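# Move three sand cores from the mould onto plywood

## Task

Lift three sand cores out of the mould: the long core with the rounded nose, plus the two upright bladed cores in the mould half on the robot's right. Set all three down on the plywood boards next to the mould and release them. The remaining two cores must stay upright in the mould.

## Robot and tools

ROBOT. Two six-joint arms with parallel grippers: left_arm, whose base sits on the +y side, and right_arm. Arm names do not match image sides. Each arm's joints always come in this order: waist, shoulder, elbow, wrist pitch, wrist yaw, wrist roll, then the gripper. Stated joint ranges in rad: waist -2.618 to 3.054, shoulder 0.000 to 3.142, elbow 0.000 to 3.142, wrist pitch -1.571 to 1.571, wrist yaw -1.571 to 1.571, wrist roll -2.094 to 2.094. A real end may differ by up to 0.059 rad either way.

FRAMES. The scene frame has its origin on the table top, halfway between the nominal bases, with +x pointing out over the table and +z up. Calibrated bases in that frame: left_arm at (+0.031, +0.345, 0) m, quat_wxyz (+1.000, 0, 0, +0.008); right_arm at (+0.030, -0.335, 0) m, quat_wxyz (+1.000, 0, 0, -0.014). Both have +z as up. Hand positions, orientations and wrist camera poses are reported in that arm's own base frame. end_effector_position is the point between the finger pads, roughly 1 cm short of the fingertips. The fingers point along the gripper's +z and open along its y. Reported hand poses may be wrong by a few cm, more at long reach.

CALL ROWS. A row holds 14 numbers in [-1, 1]: six joint offsets then the opening for left_arm, then the same seven for right_arm. Always send all 14, even when only one arm moves. The joint numbers are offsets, not angles, counted from the Joint targets in force when the action (or move) starts, never from the row before. Scale: 1.0 is 2.224 rad for waist, shoulder and elbow, and 8.485 rad for the three wrist joints. So sending the same offset twice moves the arm twice. The opening is absolute: +1 fully open, -1 closed. To keep a gripper as it is, resend its present command; a 0 there means half-closed. A 0 on every joint recommands the current Joint targets.

execute_actions: actions is a list of actions. Each action is a list of up to 15 rows, one per 1/30 s step; if shorter, its final row repeats to fill 15 steps. An empty list just reports state and images. cameras picks which images come back (omitted, null or ["all"] gives all, [] none; an unknown name voids the call). An action that would push a joint more than 0.059 rad beyond its range is refused for both arms; if the first action does so, or any action is malformed, the whole call is refused.

move: target is one 14-number row or a list of up to 15 rows. Every row's offsets count from the same starting Joint targets. All joints travel together, so grippers follow curves, and nothing is avoided, including the other arm. speed (rad/s, 0.01 to 12.57, default 0.5) caps the joint with farthest to go; one value or one per target. blend (rad) rounds corners of a list; 0 stops at each point. opening_speed (per second on the -1..+1 scale, at least 0.2) ramps the gripper; use the low end for fragile parts. blocking=false returns after about 0.5 s while the move continues. The result adds a move: line such as done, off_target (resting more than 0.035 rad from target), moving, held or fault, plus limits=held if steps were withheld. done does not mean nothing is touched.

wait: seconds 0 to 10; arms hold their last command and a running move keeps going. stop: brakes a running move, needing some distance. zoom_image: camera is cam_left_wrist or cam_right_wrist, region [x0, y0, x1, y1] in pixels from the top-left, at most 504 by 504, taken from that camera's newest image. finished_scene: scene is the current scene's number; it ends the scene irreversibly, so call it only once the cores lie still on the boards, released.

CAMERAS. cam_left_wrist and cam_right_wrist, each 896x504 pinhole; focal lengths about 434 and 443 px, centres near (446, 251) and (444, 252).

RESULT LINES. Joint positions and Joint velocities give six joints (rad, rad/s) then finger gap (m; 0.094 open); within noise means the arm is still. Joint targets are what your next offsets count from. Joint torques are total drive output including gravity, with offsets and noise; joints 1 to 3 flip sign beyond ±28 N m. grip_measured is opening on the command scale, reading up to about 2.7 mm wide when empty and a little narrow when squeezing a hard part. grip_effort_nm is gripper motor effort (negative closing) and is not pad force. Tool commands lists present gripper commands. joint sent to its limit means a joint was clipped at its end. joint command not followed means the clearance check altered targets; it does not keep the grippers apart. MOTOR HOT appears at 75 °C; OVER-TEMPERATURE FAULT at 90 °C folds that arm for good; at 100 °C it collapses.

MOTION LIMITS. Per step, a target may lead the measured angle by at most 0.339 rad (big joints) or 2.2 rad (wrists), and an arm's targets shrink back if they would put its gripper over 200 mm from where it is. Big moves therefore need several actions; very small ones may not start.

GRIPPING. Past about 0.05 below the touch reading (0.11 for small or round parts) the pads press at full force, around 50 to 64 N each. Release by commanding well above grip_measured.

AVOID. Dropping a core, opening on a moving core, knocking or slamming things, pressing hard into the table, mould or cores, and any contact or squeeze between the two arms, which can end the run. Nothing may fall or be left off the table. Wrist camera cables touching things count as contact. If an arm is blocked, command its targets back past its measured angles to stop it pushing. Do not keep arms stretched out or holding loads longer than needed, as motors heat. Loose objects may occasionally be nudged by outside forces.

Each tool is called as name(argument=value, ...), one argument or row to a line, values as JSON.

## Session

execute_actions(
  actions=[],
)

Scene clock: 0.00 s.
left_arm: end_effector_position=(+0.3631, -0.0246, +0.2028) grip_measured=+1.000 grip_effort_nm=n/a end_effector_quat_wxyz=(+0.569, -0.059, +0.818, -0.064) | right_arm: end_effector_position=(+0.3464, +0.0127, +0.2781) grip_measured=+1.000 grip_effort_nm=n/a end_effector_quat_wxyz=(+0.512, -0.227, +0.829, +0.002)
Joint positions: left_arm=[-0.095 1.034 0.566 0.116 -0.051 -0.203 0.094] | right_arm=[-0.154 1.056 1.018 -0.499 -0.37 -0.476 0.094]
Joint velocities: within noise
Joint torques (N m): no reading
Heat: left arm: 32 °C; right arm: 36 °C.
Joint targets: left_arm=[-0.095 1.027 0.576 0.117 -0.051 -0.202] | right_arm=[-0.154 1.049 1.030 -0.497 -0.374 -0.475]
Tool commands: left_gripper/opening=+1.0 right_gripper/opening=+1.0

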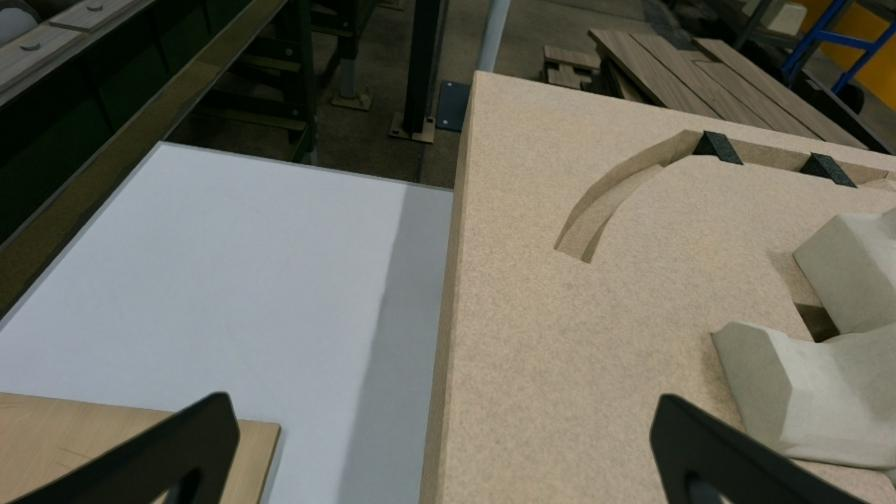

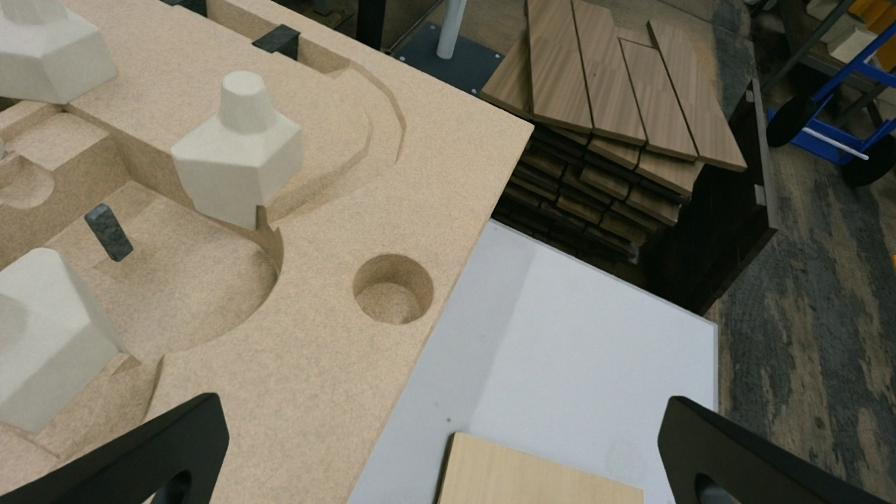

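move(
  target=[-0.137,0.244,0.685,-0.1965,0.006,0.0238,1,0.159,0.234,0.481,-0.1241,0.0441,0.056,1],
  speed=0.8,
)

Scene clock: 19.00 s.
left_arm: end_effector_position=(+0.3046, -0.1239, +0.3446) grip_measured=+1.000 grip_effort_nm=0.027 end_effector_quat_wxyz=(+0.266, +0.184, +0.945, -0.051) | right_arm: end_effector_position=(+0.3243, +0.0661, +0.3432) grip_measured=+1.000 grip_effort_nm=0.032 end_effector_quat_wxyz=(+0.270, -0.098, +0.958, +0.028)
Joint positions: left_arm=[-0.393 1.558 2.078 -1.542 -0.007 -0.007 0.094] | right_arm=[0.195 1.561 2.074 -1.535 -0.006 -0.008 0.094]
Joint velocities: within noise
Joint torques (N m): left_arm=[-0.46 -3.78 5.57 1.38 0.11 0.01] | right_arm=[0.47 -3.93 6.49 0.83 0.01 0.06]
Heat: left arm: 35 °C; right arm: 39 °C.
Joint targets: left_arm=[-0.400 1.569 2.100 -1.550 0.000 0.000] | right_arm=[0.200 1.570 2.100 -1.550 0.000 0.000]
move: done

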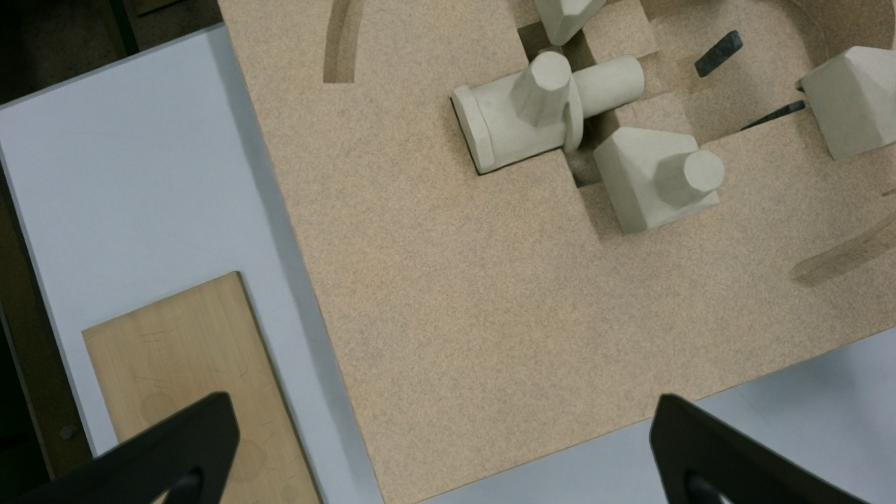

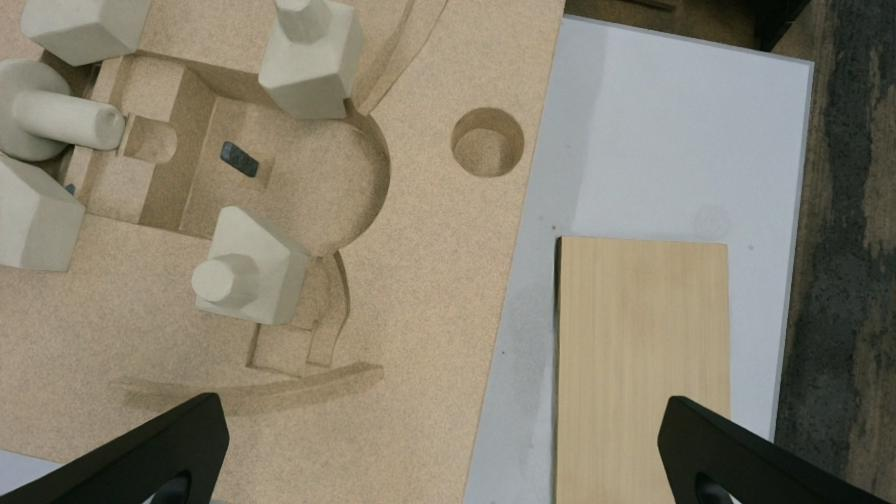

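move(
  target=[0,0,0,0,0,0,1,0,0,-0.2383,-0.0024,0,0,1],
  speed=0.8,
  cameras=["cam_right_wrist"],
)

move(
  target=[0,0,0,0,0,0,1,0,-0.0117,-0.1088,0.0253,0,0,1],
  speed=0.8,
  cameras=["cam_right_wrist"],
)

Scene clock: 39.17 s.
left_arm: end_effector_position=(+0.3044, -0.1239, +0.3444) grip_measured=+1.000 grip_effort_nm=0.037 end_effector_quat_wxyz=(+0.266, +0.184, +0.945, -0.050) | right_arm: end_effector_position=(+0.2627, +0.0538, +0.1956) grip_measured=+1.000 grip_effort_nm=0.027 end_effector_quat_wxyz=(+0.009, -0.101, +0.995, +0.003)
Joint positions: left_arm=[-0.393 1.558 2.078 -1.543 -0.007 -0.007 0.094] | right_arm=[0.195 1.568 1.574 -1.559 -0.005 -0.007 0.094]
Joint velocities: within noise
Joint torques (N m): left_arm=[-0.46 -3.79 5.68 1.37 0.09 0.01] | right_arm=[0.46 -5.05 4.72 0.04 0.04 0.05]
Heat: left arm: 35 °C; right arm: 37 °C.
Joint targets: left_arm=[-0.400 1.569 2.100 -1.550 0.000 -0.001] | right_arm=[0.200 1.570 1.570 -1.570 0.000 0.001]
move: done
Images, in order (width x height): cam_right_wrist 896x504.

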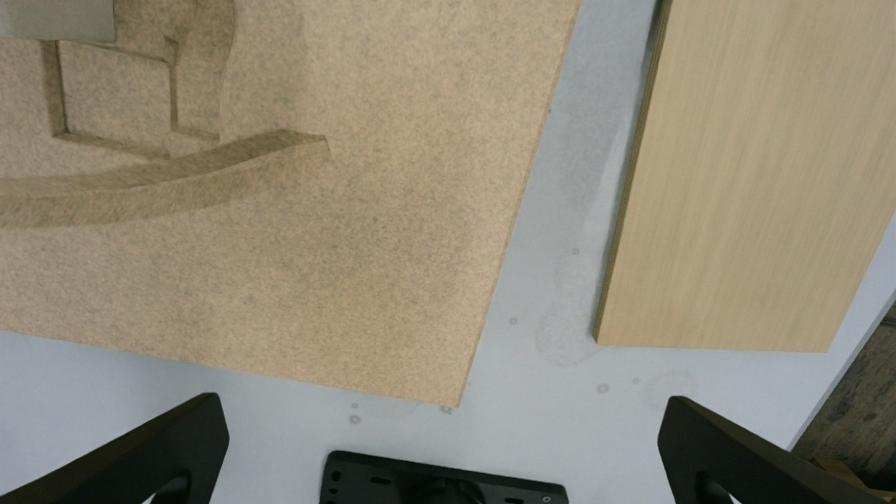

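Scene clock: 40.30 s.
left_arm: end_effector_position=(+0.3044, -0.1239, +0.3444) grip_measured=+1.000 grip_effort_nm=0.022 end_effector_quat_wxyz=(+0.266, +0.184, +0.945, -0.050) | right_arm: end_effector_position=(+0.2567, +0.0526, +0.1357) grip_measured=+1.000 grip_effort_nm=0.027 end_effector_quat_wxyz=(-0.019, -0.101, +0.995, +0.001)
Joint positions: left_arm=[-0.393 1.558 2.078 -1.543 -0.007 -0.007 0.094] | right_arm=[0.195 1.568 1.333 -1.373 -0.005 -0.007 0.094]
Joint velocities: within noise
Joint torques (N m): left_arm=[-0.46 -3.75 5.64 1.39 0.08 0.01] | right_arm=[0.47 -7.3 4.72 0.22 0.04 0.05]
Heat: left arm: 35 °C; right arm: 37 °C.
Joint targets: left_arm=[-0.400 1.569 2.100 -1.550 0.000 -0.001] | right_arm=[0.200 1.544 1.328 -1.355 0.000 0.001]
move: done
Images, in order (width x height): cam_right_wrist 896x504.

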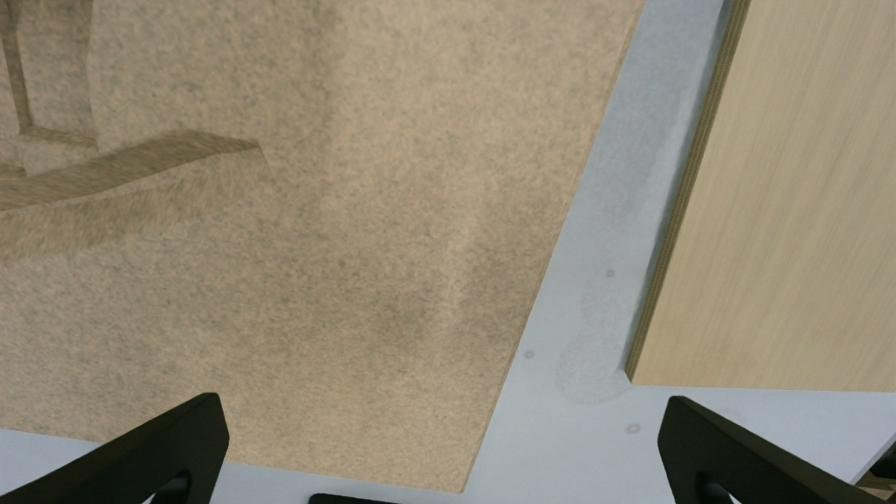

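move(
  target=[0,0,0,0,0,0,1,0.0854,0.0117,0.3471,-0.023,0,0,1],
  speed=0.8,
)

zoom_image(
  camera="cam_left_wrist",
  region=[440, 0, 896, 256],
)

zoom_image(
  camera="cam_right_wrist",
  region=[150, 0, 606, 400],
)

Scene clock: 72.27 s.
left_arm: end_effector_position=(+0.3044, -0.1239, +0.3444) grip_measured=+1.000 grip_effort_nm=0.027 end_effector_quat_wxyz=(+0.266, +0.184, +0.945, -0.050) | right_arm: end_effector_position=(+0.3079, +0.1261, +0.3434) grip_measured=+1.000 grip_effort_nm=0.027 end_effector_quat_wxyz=(+0.266, -0.187, +0.944, +0.052)
Joint positions: left_arm=[-0.393 1.558 2.078 -1.543 -0.007 -0.007 0.094] | right_arm=[0.384 1.568 2.082 -1.536 -0.003 -0.007 0.094]
Joint velocities: within noise
Joint torques (N m): left_arm=[-0.53 -3.81 5.63 1.38 0.09 0.02] | right_arm=[0.55 -4.53 5.82 0.79 0.03 0.03]
Heat: left arm: 35 °C; right arm: 39 °C.
Joint targets: left_arm=[-0.400 1.569 2.100 -1.550 0.000 -0.001] | right_arm=[0.390 1.570 2.100 -1.551 0.000 0.000]
move: done

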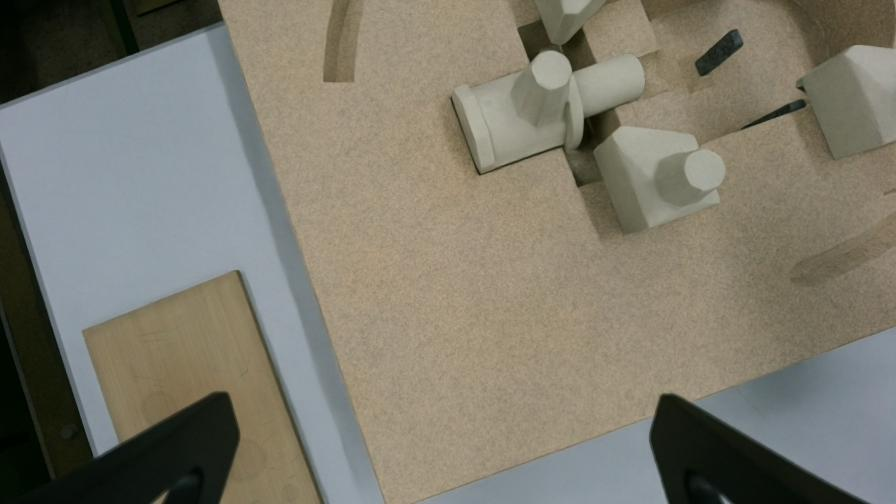

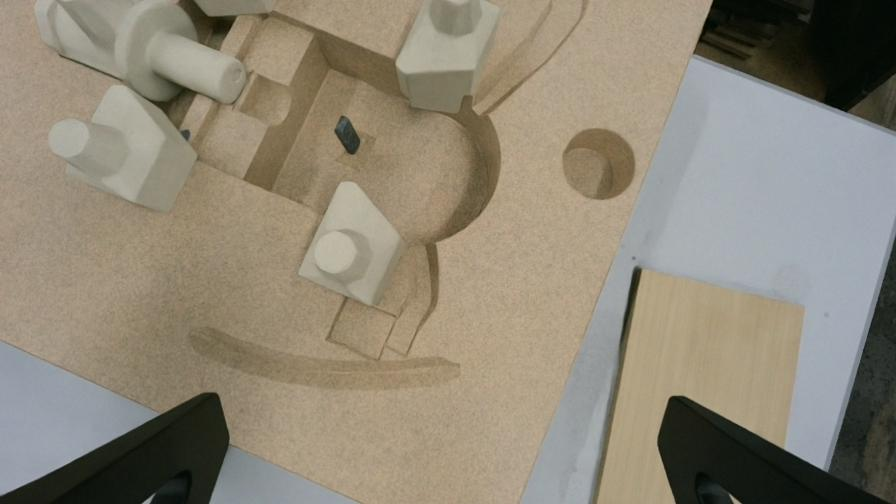

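Scaled by 1.105.

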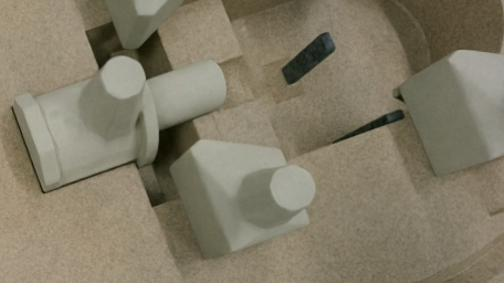

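Scaled by 1.105.

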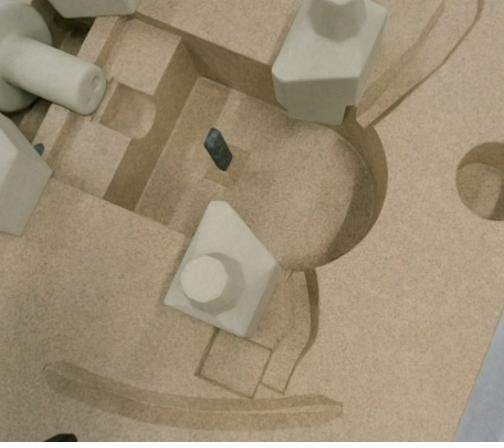

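move(
  target=[0,0,0,0,0,0,1,0.0814,0.1254,-0.1174,0.0296,0,0,1],
  speed=0.6,
  cameras=["cam_right_wrist"],
)

Scene clock: 85.40 s.
left_arm: end_effector_position=(+0.3044, -0.1239, +0.3444) grip_measured=+1.000 grip_effort_nm=0.022 end_effector_quat_wxyz=(+0.266, +0.184, +0.945, -0.050) | right_arm: end_effector_position=(+0.3331, +0.2167, +0.1827) grip_measured=+1.000 grip_effort_nm=0.032 end_effector_quat_wxyz=(+0.108, -0.284, +0.952, +0.033)
Joint positions: left_arm=[-0.393 1.558 2.078 -1.543 -0.007 -0.007 0.094] | right_arm=[0.573 1.861 1.834 -1.318 -0.002 -0.006 0.094]
Joint velocities: within noise
Joint torques (N m): left_arm=[-0.46 -3.82 5.63 1.38 0.1 0.01] | right_arm=[-0.24 -8.92 5.74 0.63 0.01 0.04]
Heat: left arm: 35 °C; right arm: 37 °C.
Joint targets: left_arm=[-0.400 1.569 2.100 -1.550 0.000 -0.001] | right_arm=[0.571 1.849 1.839 -1.299 0.000 0.001]
move: done
Images, in order (width x height): cam_right_wrist 896x504.

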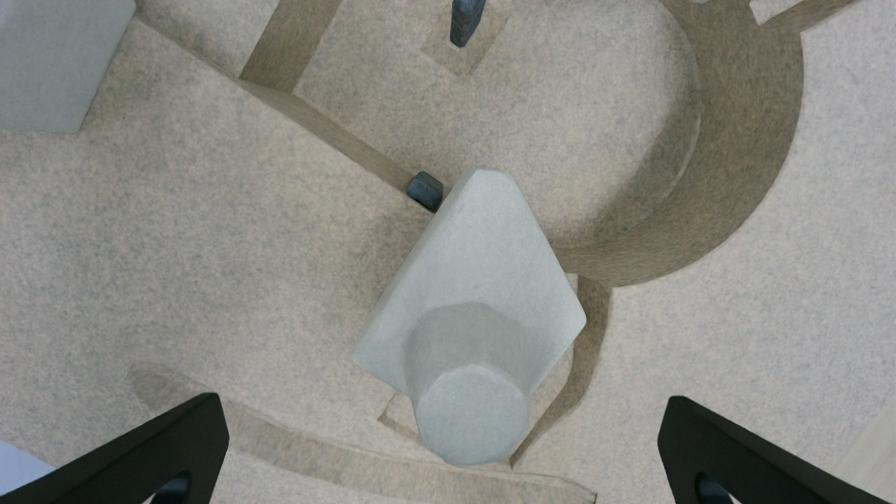

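move(
  target=[0,0,0,0,0,0,1,-0.0067,-0.0109,-0.0643,0.014,0,0,1],
  speed=0.2,
  cameras=["cam_right_wrist"],
)

Scene clock: 96.47 s.
left_arm: end_effector_position=(+0.3044, -0.1239, +0.3444) grip_measured=+1.000 grip_effort_nm=0.027 end_effector_quat_wxyz=(+0.266, +0.184, +0.945, -0.050) | right_arm: end_effector_position=(+0.3369, +0.2142, +0.1494) grip_measured=+1.000 grip_effort_nm=0.027 end_effector_quat_wxyz=(+0.102, -0.279, +0.954, +0.030)
Joint positions: left_arm=[-0.393 1.558 2.078 -1.543 -0.007 -0.007 0.094] | right_arm=[0.563 1.861 1.703 -1.2 -0.002 -0.006 0.094]
Joint velocities: within noise
Joint torques (N m): left_arm=[-0.44 -3.79 5.59 1.37 0.1 -0.01] | right_arm=[-0.43 -11.06 4.93 0.62 0.02 0.04]
Heat: left arm: 35 °C; right arm: 38 °C.
Joint targets: left_arm=[-0.400 1.569 2.100 -1.550 0.000 -0.001] | right_arm=[0.556 1.824 1.696 -1.181 0.000 0.001]
move: off_target (right_arm); right_arm: the shoulder is farthest, 0.036 rad from its target
Images, in order (width x height): cam_right_wrist 896x504.

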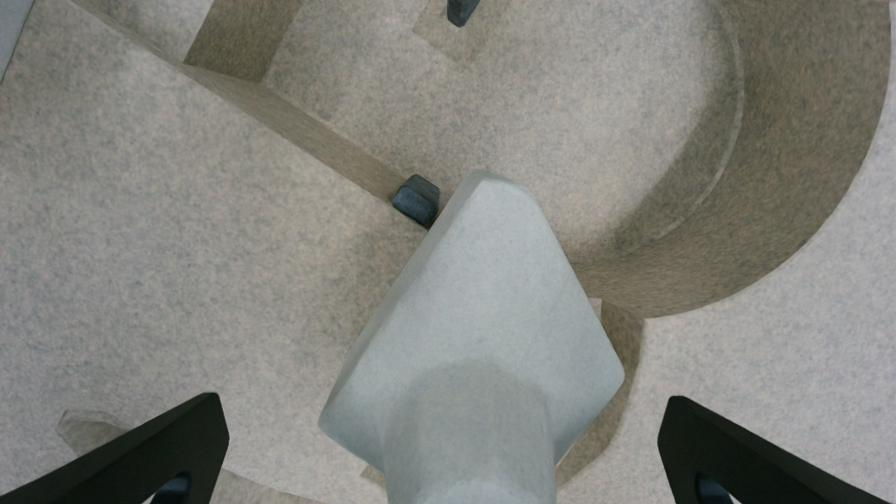

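move(
  target=[
    [0,0,0,0,0,0,1,-0.0063,0.0113,0.0139,-0.0007,0,0,1],
    [0,0,0,0,0,0,1,-0.0063,0.0113,0.0139,-0.0007,0,0,-0.1],
  ],
  speed=0.2,
  opening_speed=0.8,
  cameras=["cam_right_wrist"],
)

Scene clock: 106.40 s.
left_arm: end_effector_position=(+0.3044, -0.1239, +0.3444) grip_measured=+1.000 grip_effort_nm=0.032 end_effector_quat_wxyz=(+0.266, +0.184, +0.945, -0.050) | right_arm: end_effector_position=(+0.3398, +0.2101, +0.1494) grip_measured=-0.097 grip_effort_nm=-0.134 end_effector_quat_wxyz=(+0.102, -0.273, +0.956, +0.031)
Joint positions: left_arm=[-0.393 1.558 2.078 -1.543 -0.007 -0.007 0.094] | right_arm=[0.549 1.861 1.703 -1.199 -0.005 -0.006 0.042]
Joint velocities: within noise
Joint torques (N m): left_arm=[-0.5 -3.73 5.65 1.38 0.12 0.03] | right_arm=[-0.59 -8.96 7.32 0.57 0.03 0.03]
Heat: left arm: 35 °C; right arm: 40 °C.
Joint targets: left_arm=[-0.400 1.569 2.100 -1.550 0.000 -0.001] | right_arm=[0.542 1.849 1.727 -1.187 0.000 0.001]
move: done
Images, in order (width x height): cam_right_wrist 896x504.

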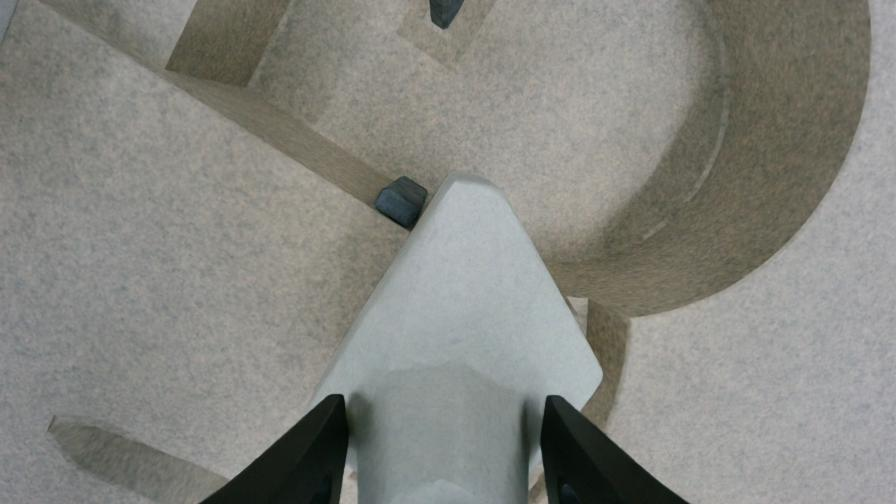

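move(
  target=[0,0,0,0,0,0,1,0,0,0,0,0,0,-0.45],
  opening_speed=0.2,
  cameras=["cam_right_wrist"],
)

Scene clock: 110.53 s.
left_arm: end_effector_position=(+0.3044, -0.1239, +0.3444) grip_measured=+1.000 grip_effort_nm=0.027 end_effector_quat_wxyz=(+0.266, +0.184, +0.945, -0.050) | right_arm: end_effector_position=(+0.3403, +0.2104, +0.1502) grip_measured=-0.267 grip_effort_nm=-1.004 end_effector_quat_wxyz=(+0.103, -0.273, +0.956, +0.031)
Joint positions: left_arm=[-0.393 1.558 2.078 -1.543 -0.007 -0.006 0.094] | right_arm=[0.549 1.861 1.705 -1.199 -0.005 -0.006 0.034]
Joint velocities: within noise
Joint torques (N m): left_arm=[-0.42 -3.84 5.56 1.37 0.11 -0.01] | right_arm=[-0.58 -8.95 7.13 0.57 0.04 0.05]
Heat: left arm: 35 °C; right arm: 40 °C.
Joint targets: left_arm=[-0.400 1.569 2.100 -1.550 0.000 -0.001] | right_arm=[0.542 1.849 1.727 -1.187 0.000 0.001]
move: done
Images, in order (width x height): cam_right_wrist 896x504.

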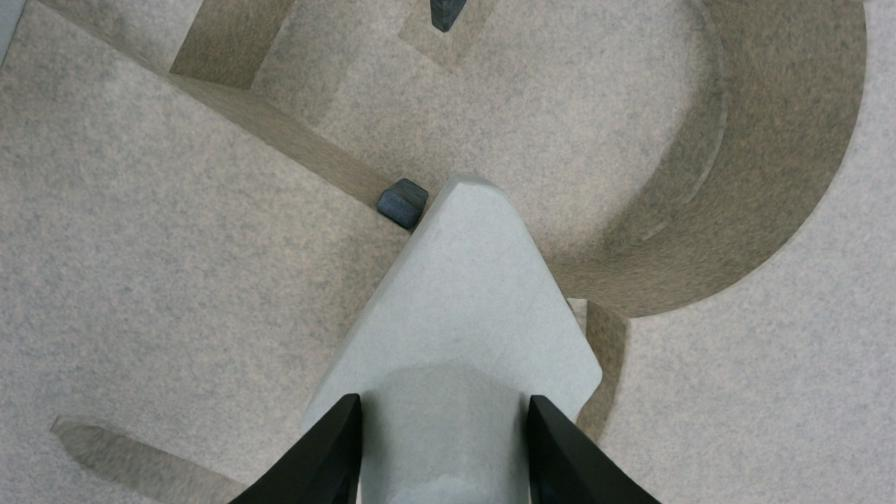

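move(
  target=[0,0,0,0,0,0,1,0,0.0104,0.0679,-0.0151,0,0,-0.45],
  speed=0.2,
  cameras=["cam_right_wrist"],
)

Scene clock: 118.73 s.
left_arm: end_effector_position=(+0.3044, -0.1239, +0.3444) grip_measured=+1.000 grip_effort_nm=0.027 end_effector_quat_wxyz=(+0.266, +0.184, +0.945, -0.050) | right_arm: end_effector_position=(+0.3386, +0.2093, +0.1788) grip_measured=-0.269 grip_effort_nm=-1.009 end_effector_quat_wxyz=(+0.103, -0.273, +0.956, +0.031)
Joint positions: left_arm=[-0.393 1.558 2.078 -1.543 -0.007 -0.006 0.094] | right_arm=[0.549 1.871 1.833 -1.318 -0.005 -0.006 0.034]
Joint velocities: within noise
Joint torques (N m): left_arm=[-0.42 -3.77 5.65 1.38 0.09 0.02] | right_arm=[-0.59 -7.91 8.92 0.45 0.02 0.04]
Heat: left arm: 35 °C; right arm: 39 °C.
Joint targets: left_arm=[-0.400 1.569 2.100 -1.550 0.000 -0.001] | right_arm=[0.542 1.873 1.877 -1.315 0.000 0.001]
move: off_target (right_arm); right_arm: the elbow is farthest, 0.045 rad from its target
Images, in order (width x height): cam_right_wrist 896x504.

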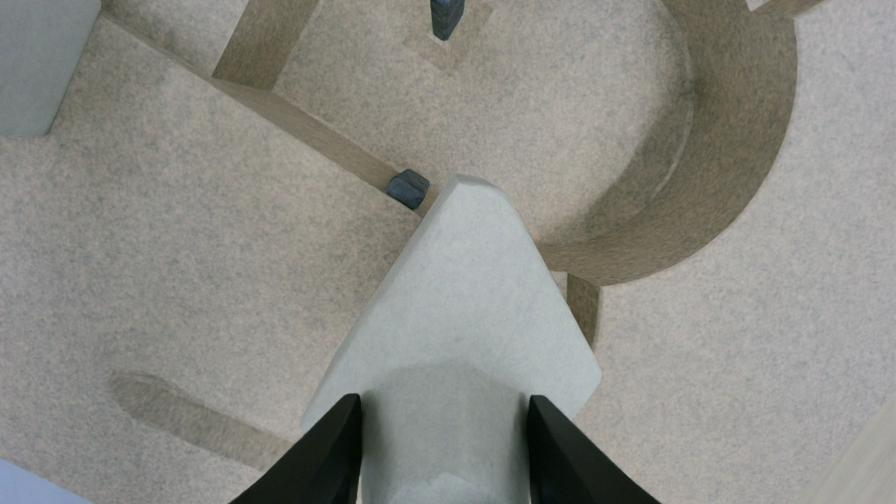

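move(
  target=[
    [0,0,0,0,0,0,1,0,0.0201,0.0835,-0.0166,0,0,-0.45],
    [0,0,0,0,0,0,1,0,0.0409,0.1524,-0.0292,0,0,-0.45],
  ],
  speed=0.3,
  blend=0.03,
)

Scene clock: 122.77 s.
left_arm: end_effector_position=(+0.3044, -0.1239, +0.3444) grip_measured=+1.000 grip_effort_nm=0.032 end_effector_quat_wxyz=(+0.266, +0.184, +0.945, -0.050) | right_arm: end_effector_position=(+0.3410, +0.2108, +0.2313) grip_measured=-0.269 grip_effort_nm=-1.004 end_effector_quat_wxyz=(+0.105, -0.273, +0.956, +0.032)
Joint positions: left_arm=[-0.393 1.558 2.078 -1.543 -0.007 -0.006 0.094] | right_arm=[0.549 1.96 2.175 -1.565 -0.005 -0.006 0.034]
Joint velocities: within noise
Joint torques (N m): left_arm=[-0.49 -3.78 5.57 1.39 0.11 0.02] | right_arm=[-0.57 -8.06 8.23 0.51 0.03 0.04]
Heat: left arm: 35 °C; right arm: 40 °C.
Joint targets: left_arm=[-0.400 1.569 2.100 -1.550 0.000 -0.001] | right_arm=[0.542 1.964 2.216 -1.562 0.000 0.001]
move: off_target (right_arm); right_arm: the elbow is farthest, 0.041 rad from its target

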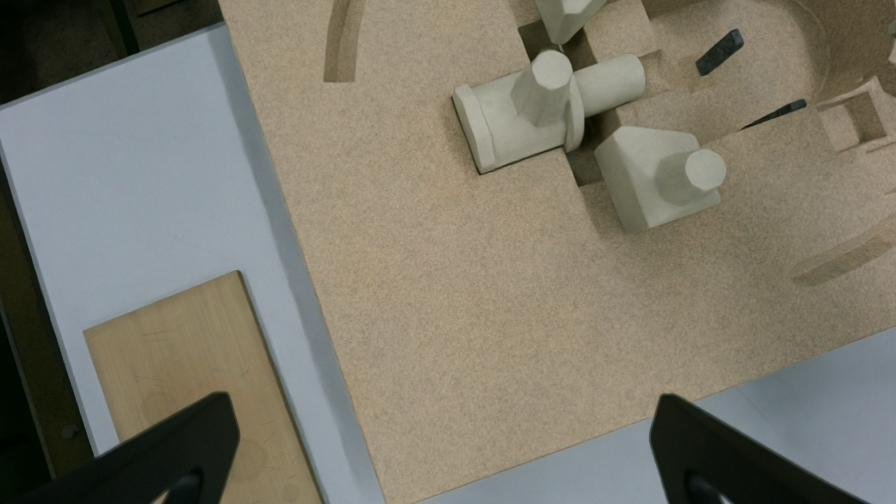

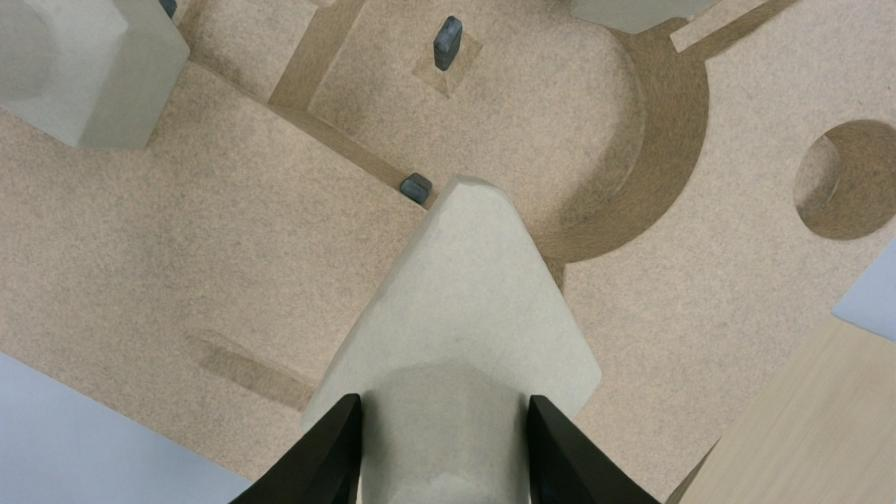

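move(
  target=[-0.157,0,0,0,0,0,1,0,0,0,0,0,0,-0.45],
  speed=0.6,
  cameras=["cam_left_wrist"],
)

Scene clock: 125.80 s.
left_arm: end_effector_position=(+0.2426, -0.2216, +0.3444) grip_measured=+1.000 grip_effort_nm=0.027 end_effector_quat_wxyz=(+0.252, +0.347, +0.898, -0.098) | right_arm: end_effector_position=(+0.3408, +0.2107, +0.2312) grip_measured=-0.269 grip_effort_nm=-1.009 end_effector_quat_wxyz=(+0.105, -0.273, +0.956, +0.031)
Joint positions: left_arm=[-0.745 1.558 2.078 -1.543 -0.003 -0.006 0.094] | right_arm=[0.549 1.96 2.175 -1.566 -0.005 -0.006 0.034]
Joint velocities: within noise
Joint torques (N m): left_arm=[-0.4 -3.86 5.61 1.39 0.07 0.02] | right_arm=[-0.62 -8.06 8.23 0.5 0.04 0.04]
Heat: left arm: 35 °C; right arm: 40 °C.
Joint targets: left_arm=[-0.749 1.569 2.100 -1.550 0.000 -0.001] | right_arm=[0.542 1.964 2.216 -1.562 0.000 0.001]
move: off_target (right_arm); right_arm: the elbow is farthest, 0.041 rad from its target
Images, in order (width x height): cam_left_wrist 896x504.

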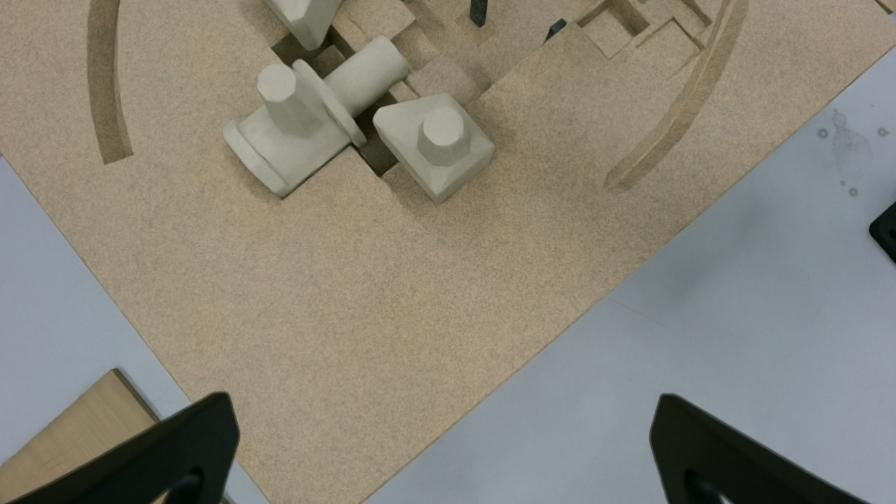

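move(
  target=[0,0,0,0.045,0,0,1,0,0,0,0,0,0,-0.45],
  speed=0.6,
  cameras=["cam_left_wrist"],
)

Scene clock: 130.40 s.
left_arm: end_effector_position=(+0.2915, -0.2668, +0.4037) grip_measured=+1.000 grip_effort_nm=0.032 end_effector_quat_wxyz=(+0.409, +0.324, +0.838, -0.160) | right_arm: end_effector_position=(+0.3406, +0.2106, +0.2311) grip_measured=-0.269 grip_effort_nm=-1.009 end_effector_quat_wxyz=(+0.104, -0.273, +0.956, +0.031)
Joint positions: left_arm=[-0.745 1.558 2.078 -1.183 -0.003 -0.006 0.094] | right_arm=[0.549 1.96 2.175 -1.567 -0.005 -0.006 0.034]
Joint velocities: within noise
Joint torques (N m): left_arm=[-0.29 -4.16 5.96 2.09 0.05 0] | right_arm=[-0.62 -8.06 8.24 0.49 0.03 0.04]
Heat: left arm: 35 °C; right arm: 41 °C.
Joint targets: left_arm=[-0.749 1.569 2.100 -1.168 0.000 -0.001] | right_arm=[0.542 1.964 2.216 -1.563 0.000 0.001]
move: off_target (right_arm); right_arm: the elbow is farthest, 0.041 rad from its target
Images, in order (width x height): cam_left_wrist 896x504.

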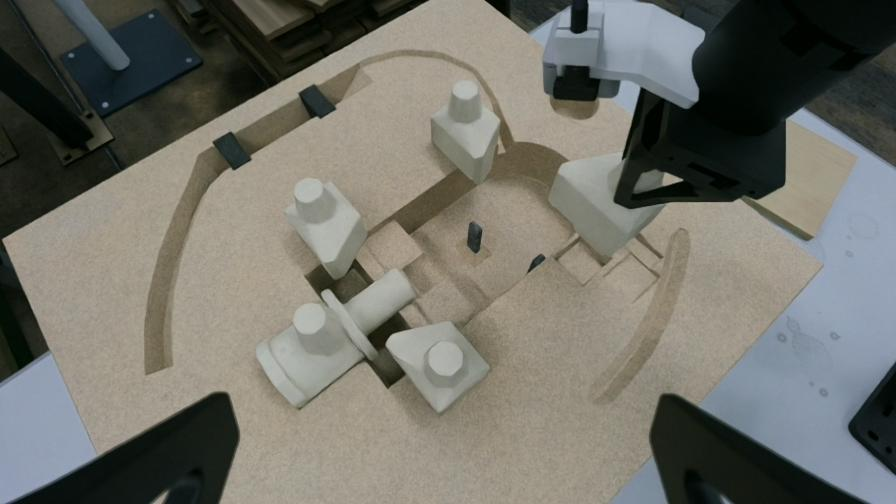

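zoom_image(
  camera="cam_left_wrist",
  region=[420, 60, 720, 320],
)

Scaled by 1.680.

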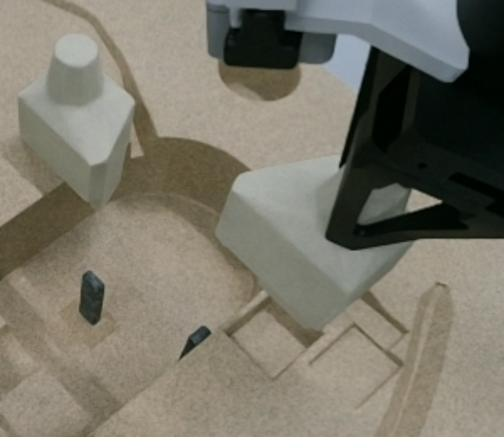

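move(
  target=[0,0,0,0,0,0,1,-0.437,0,0.005,0,0,0,-0.45],
  speed=0.5,
)

zoom_image(
  camera="cam_left_wrist",
  region=[520, 0, 896, 260],
)

Scene clock: 142.37 s.
left_arm: end_effector_position=(+0.2917, -0.2669, +0.4039) grip_measured=+1.000 grip_effort_nm=0.032 end_effector_quat_wxyz=(+0.409, +0.324, +0.838, -0.160) | right_arm: end_effector_position=(+0.3648, -0.1688, +0.2329) grip_measured=-0.269 grip_effort_nm=-0.999 end_effector_quat_wxyz=(+0.109, +0.212, +0.971, -0.026)
Joint positions: left_arm=[-0.745 1.558 2.078 -1.182 -0.003 -0.006 0.094] | right_arm=[-0.435 1.963 2.185 -1.568 0.003 -0.006 0.034]
Joint velocities: within noise
Joint torques (N m): left_arm=[-0.25 -4.14 5.97 2.09 0.06 -0.02] | right_arm=[0.51 -8.24 8.34 0.51 -0.03 0.03]
Heat: left arm: 36 °C; right arm: 41 °C.
Joint targets: left_arm=[-0.749 1.569 2.100 -1.168 0.000 -0.001] | right_arm=[-0.430 1.964 2.228 -1.562 0.000 0.001]
move: off_target (right_arm); right_arm: the elbow is farthest, 0.042 rad from its target

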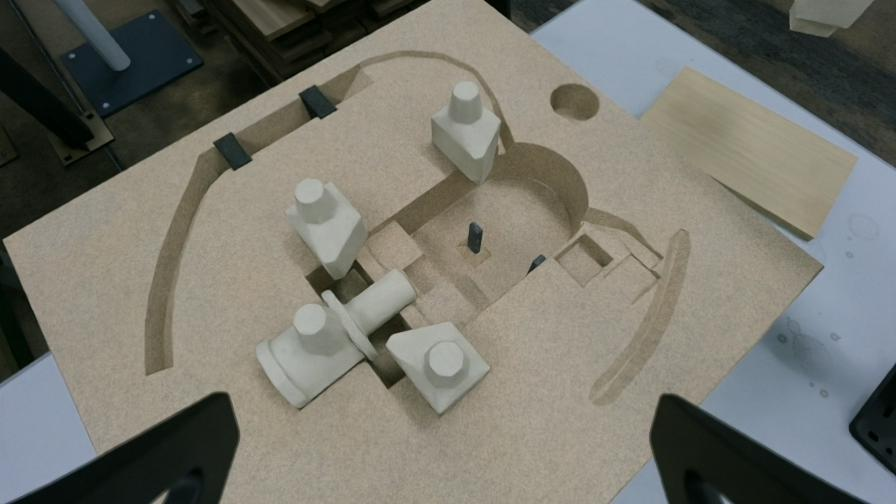

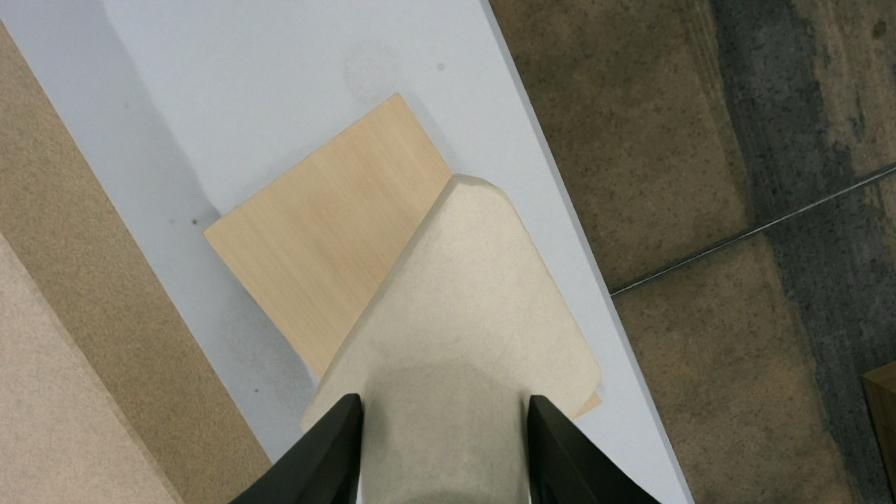

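Scaled by 1.340.

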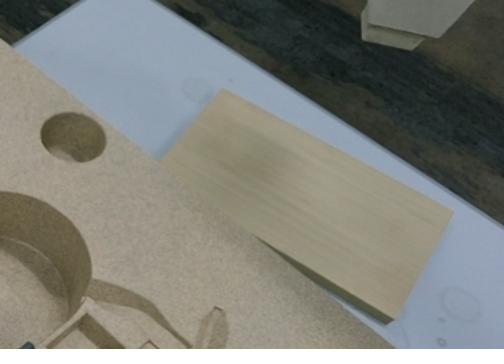

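move(
  target=[-0.13,0,0,0.02,0,0,1,0,0,0,0,0,0,-0.45],
  speed=0.6,
  cameras=["cam_left_wrist"],
)

zoom_image(
  camera="cam_left_wrist",
  region=[420, 0, 720, 260],
)

Scene clock: 147.13 s.
left_arm: end_effector_position=(+0.2145, -0.3588, +0.4388) grip_measured=+1.000 grip_effort_nm=0.032 end_effector_quat_wxyz=(+0.445, +0.422, +0.747, -0.255) | right_arm: end_effector_position=(+0.3647, -0.1688, +0.2329) grip_measured=-0.269 grip_effort_nm=-1.009 end_effector_quat_wxyz=(+0.109, +0.212, +0.971, -0.026)
Joint positions: left_arm=[-1.035 1.558 2.078 -1.014 -0.001 -0.005 0.094] | right_arm=[-0.435 1.963 2.185 -1.568 0.003 -0.006 0.034]
Joint velocities: within noise
Joint torques (N m): left_arm=[-0.17 -4.26 6.09 2.27 0.03 -0.03] | right_arm=[0.4 -8.23 8.35 0.52 -0.03 0.04]
Heat: left arm: 37 °C; right arm: 40 °C.
Joint targets: left_arm=[-1.038 1.569 2.100 -0.999 -0.001 0.000] | right_arm=[-0.430 1.964 2.228 -1.562 0.000 0.001]
move: off_target (right_arm); right_arm: the elbow is farthest, 0.043 rad from its target
Images, in order (width x height): cam_left_wrist 896x504.

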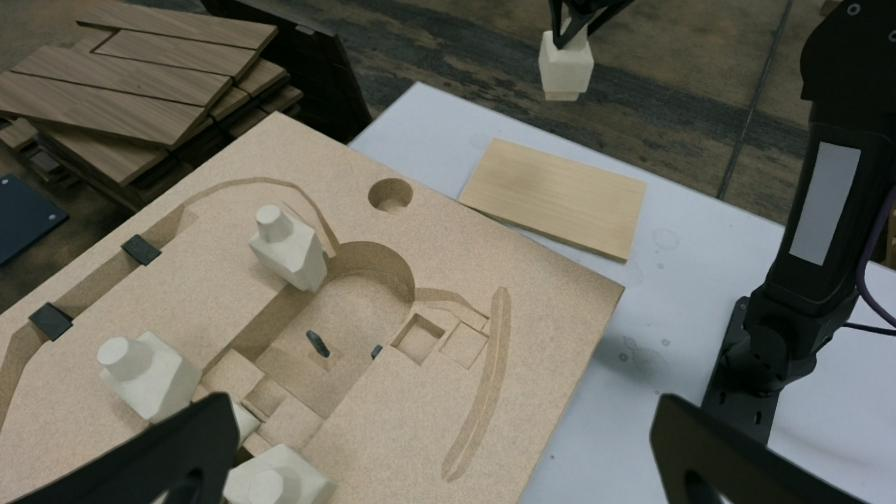

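Scaled by 1.680.

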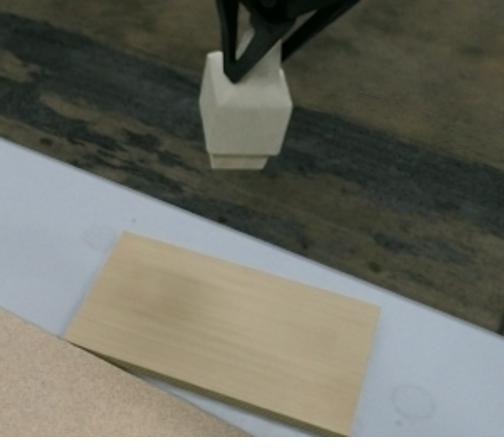

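move(
  target=[
    [0,0,0,0,0,0,1,0.0468,-0.0569,-0.0828,0.0055,0,0,-0.45],
    [0,0,0,0,0,0,1,0.0468,-0.0966,-0.2665,0.0432,0,0,-0.45],
    [0,0,0,0,0,0,1,0.0468,-0.0995,-0.3503,0.0644,0,0,-0.45],
  ],
  speed=[0.4,0.4,0.2],
  blend=0.05,
)

zoom_image(
  camera="cam_left_wrist",
  region=[420, 0, 720, 260],
)

Scene clock: 165.17 s.
left_arm: end_effector_position=(+0.2146, -0.3589, +0.4390) grip_measured=+1.000 grip_effort_nm=0.027 end_effector_quat_wxyz=(+0.446, +0.422, +0.747, -0.255) | right_arm: end_effector_position=(+0.3514, -0.1176, +0.1110) grip_measured=-0.269 grip_effort_nm=-1.004 end_effector_quat_wxyz=(+0.089, +0.159, +0.983, -0.013)
Joint positions: left_arm=[-1.035 1.558 2.078 -1.013 -0.001 -0.005 0.094] | right_arm=[-0.327 1.78 1.454 -1.065 -0.003 -0.005 0.034]
Joint velocities: within noise
Joint torques (N m): left_arm=[-0.2 -4.19 6.12 2.23 0.01 -0.02] | right_arm=[0.1 -10.47 5 0.88 0.02 0.03]
Heat: left arm: 38 °C; right arm: 40 °C.
Joint targets: left_arm=[-1.038 1.569 2.100 -0.999 -0.001 0.000] | right_arm=[-0.326 1.742 1.449 -1.016 0.000 0.001]
move: off_target (right_arm); right_arm: the wrist pitch is farthest, 0.049 rad from its target

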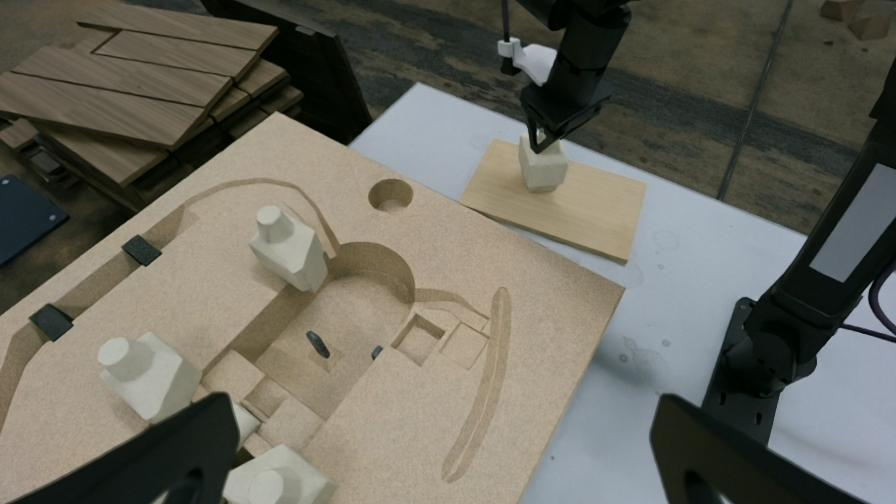

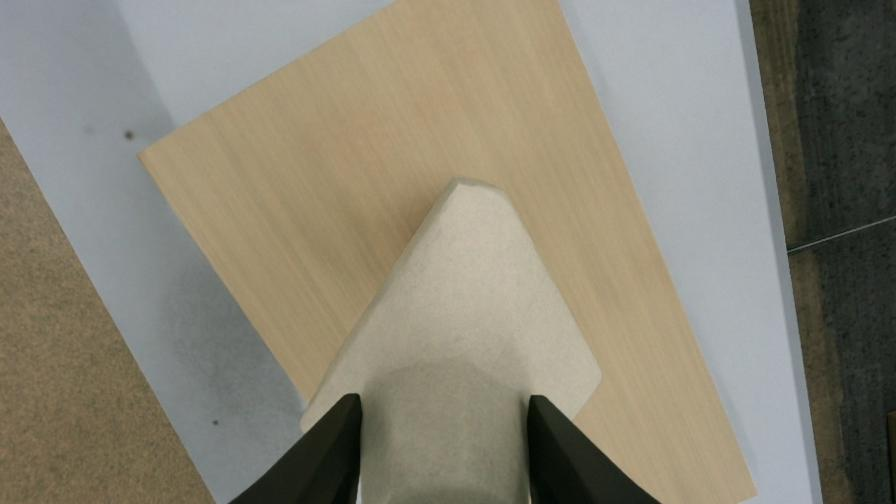

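Scaled by 1.680.

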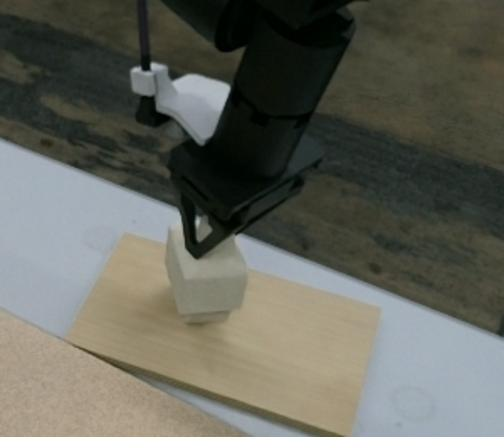

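move(
  target=[0,0,0,0,0,0,1,0,0.0016,-0.016,0.0082,0,0,-0.45],
  speed=0.1,
  cameras=["cam_left_wrist"],
)

zoom_image(
  camera="cam_left_wrist",
  region=[460, 80, 660, 260],
)

Scene clock: 170.17 s.
left_arm: end_effector_position=(+0.2146, -0.3589, +0.4390) grip_measured=+1.000 grip_effort_nm=0.027 end_effector_quat_wxyz=(+0.446, +0.422, +0.747, -0.255) | right_arm: end_effector_position=(+0.3550, -0.1188, +0.1109) grip_measured=-0.270 grip_effort_nm=-1.004 end_effector_quat_wxyz=(+0.106, +0.160, +0.981, -0.016)
Joint positions: left_arm=[-1.035 1.558 2.078 -1.013 -0.001 -0.005 0.094] | right_arm=[-0.327 1.763 1.428 -1.021 -0.003 -0.004 0.034]
Joint velocities: within noise
Joint torques (N m): left_arm=[-0.21 -4.26 6.13 2.24 0.02 -0.03] | right_arm=[0.12 -8.69 4.33 1.15 0.03 0]
Heat: left arm: 38 °C; right arm: 42 °C.
Joint targets: left_arm=[-1.038 1.569 2.100 -0.999 -0.001 0.000] | right_arm=[-0.326 1.746 1.413 -0.946 0.000 0.001]
move: off_target (right_arm); right_arm: the wrist pitch is farthest, 0.074 rad from its target
Images, in order (width x height): cam_left_wrist 896x504.

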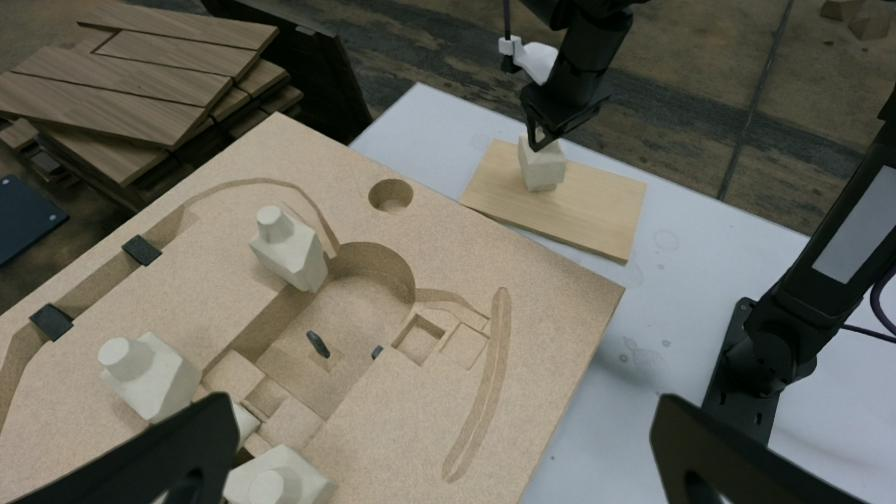

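Scaled by 2.520.

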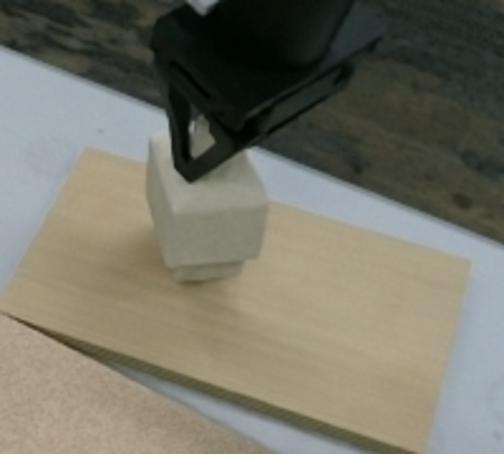

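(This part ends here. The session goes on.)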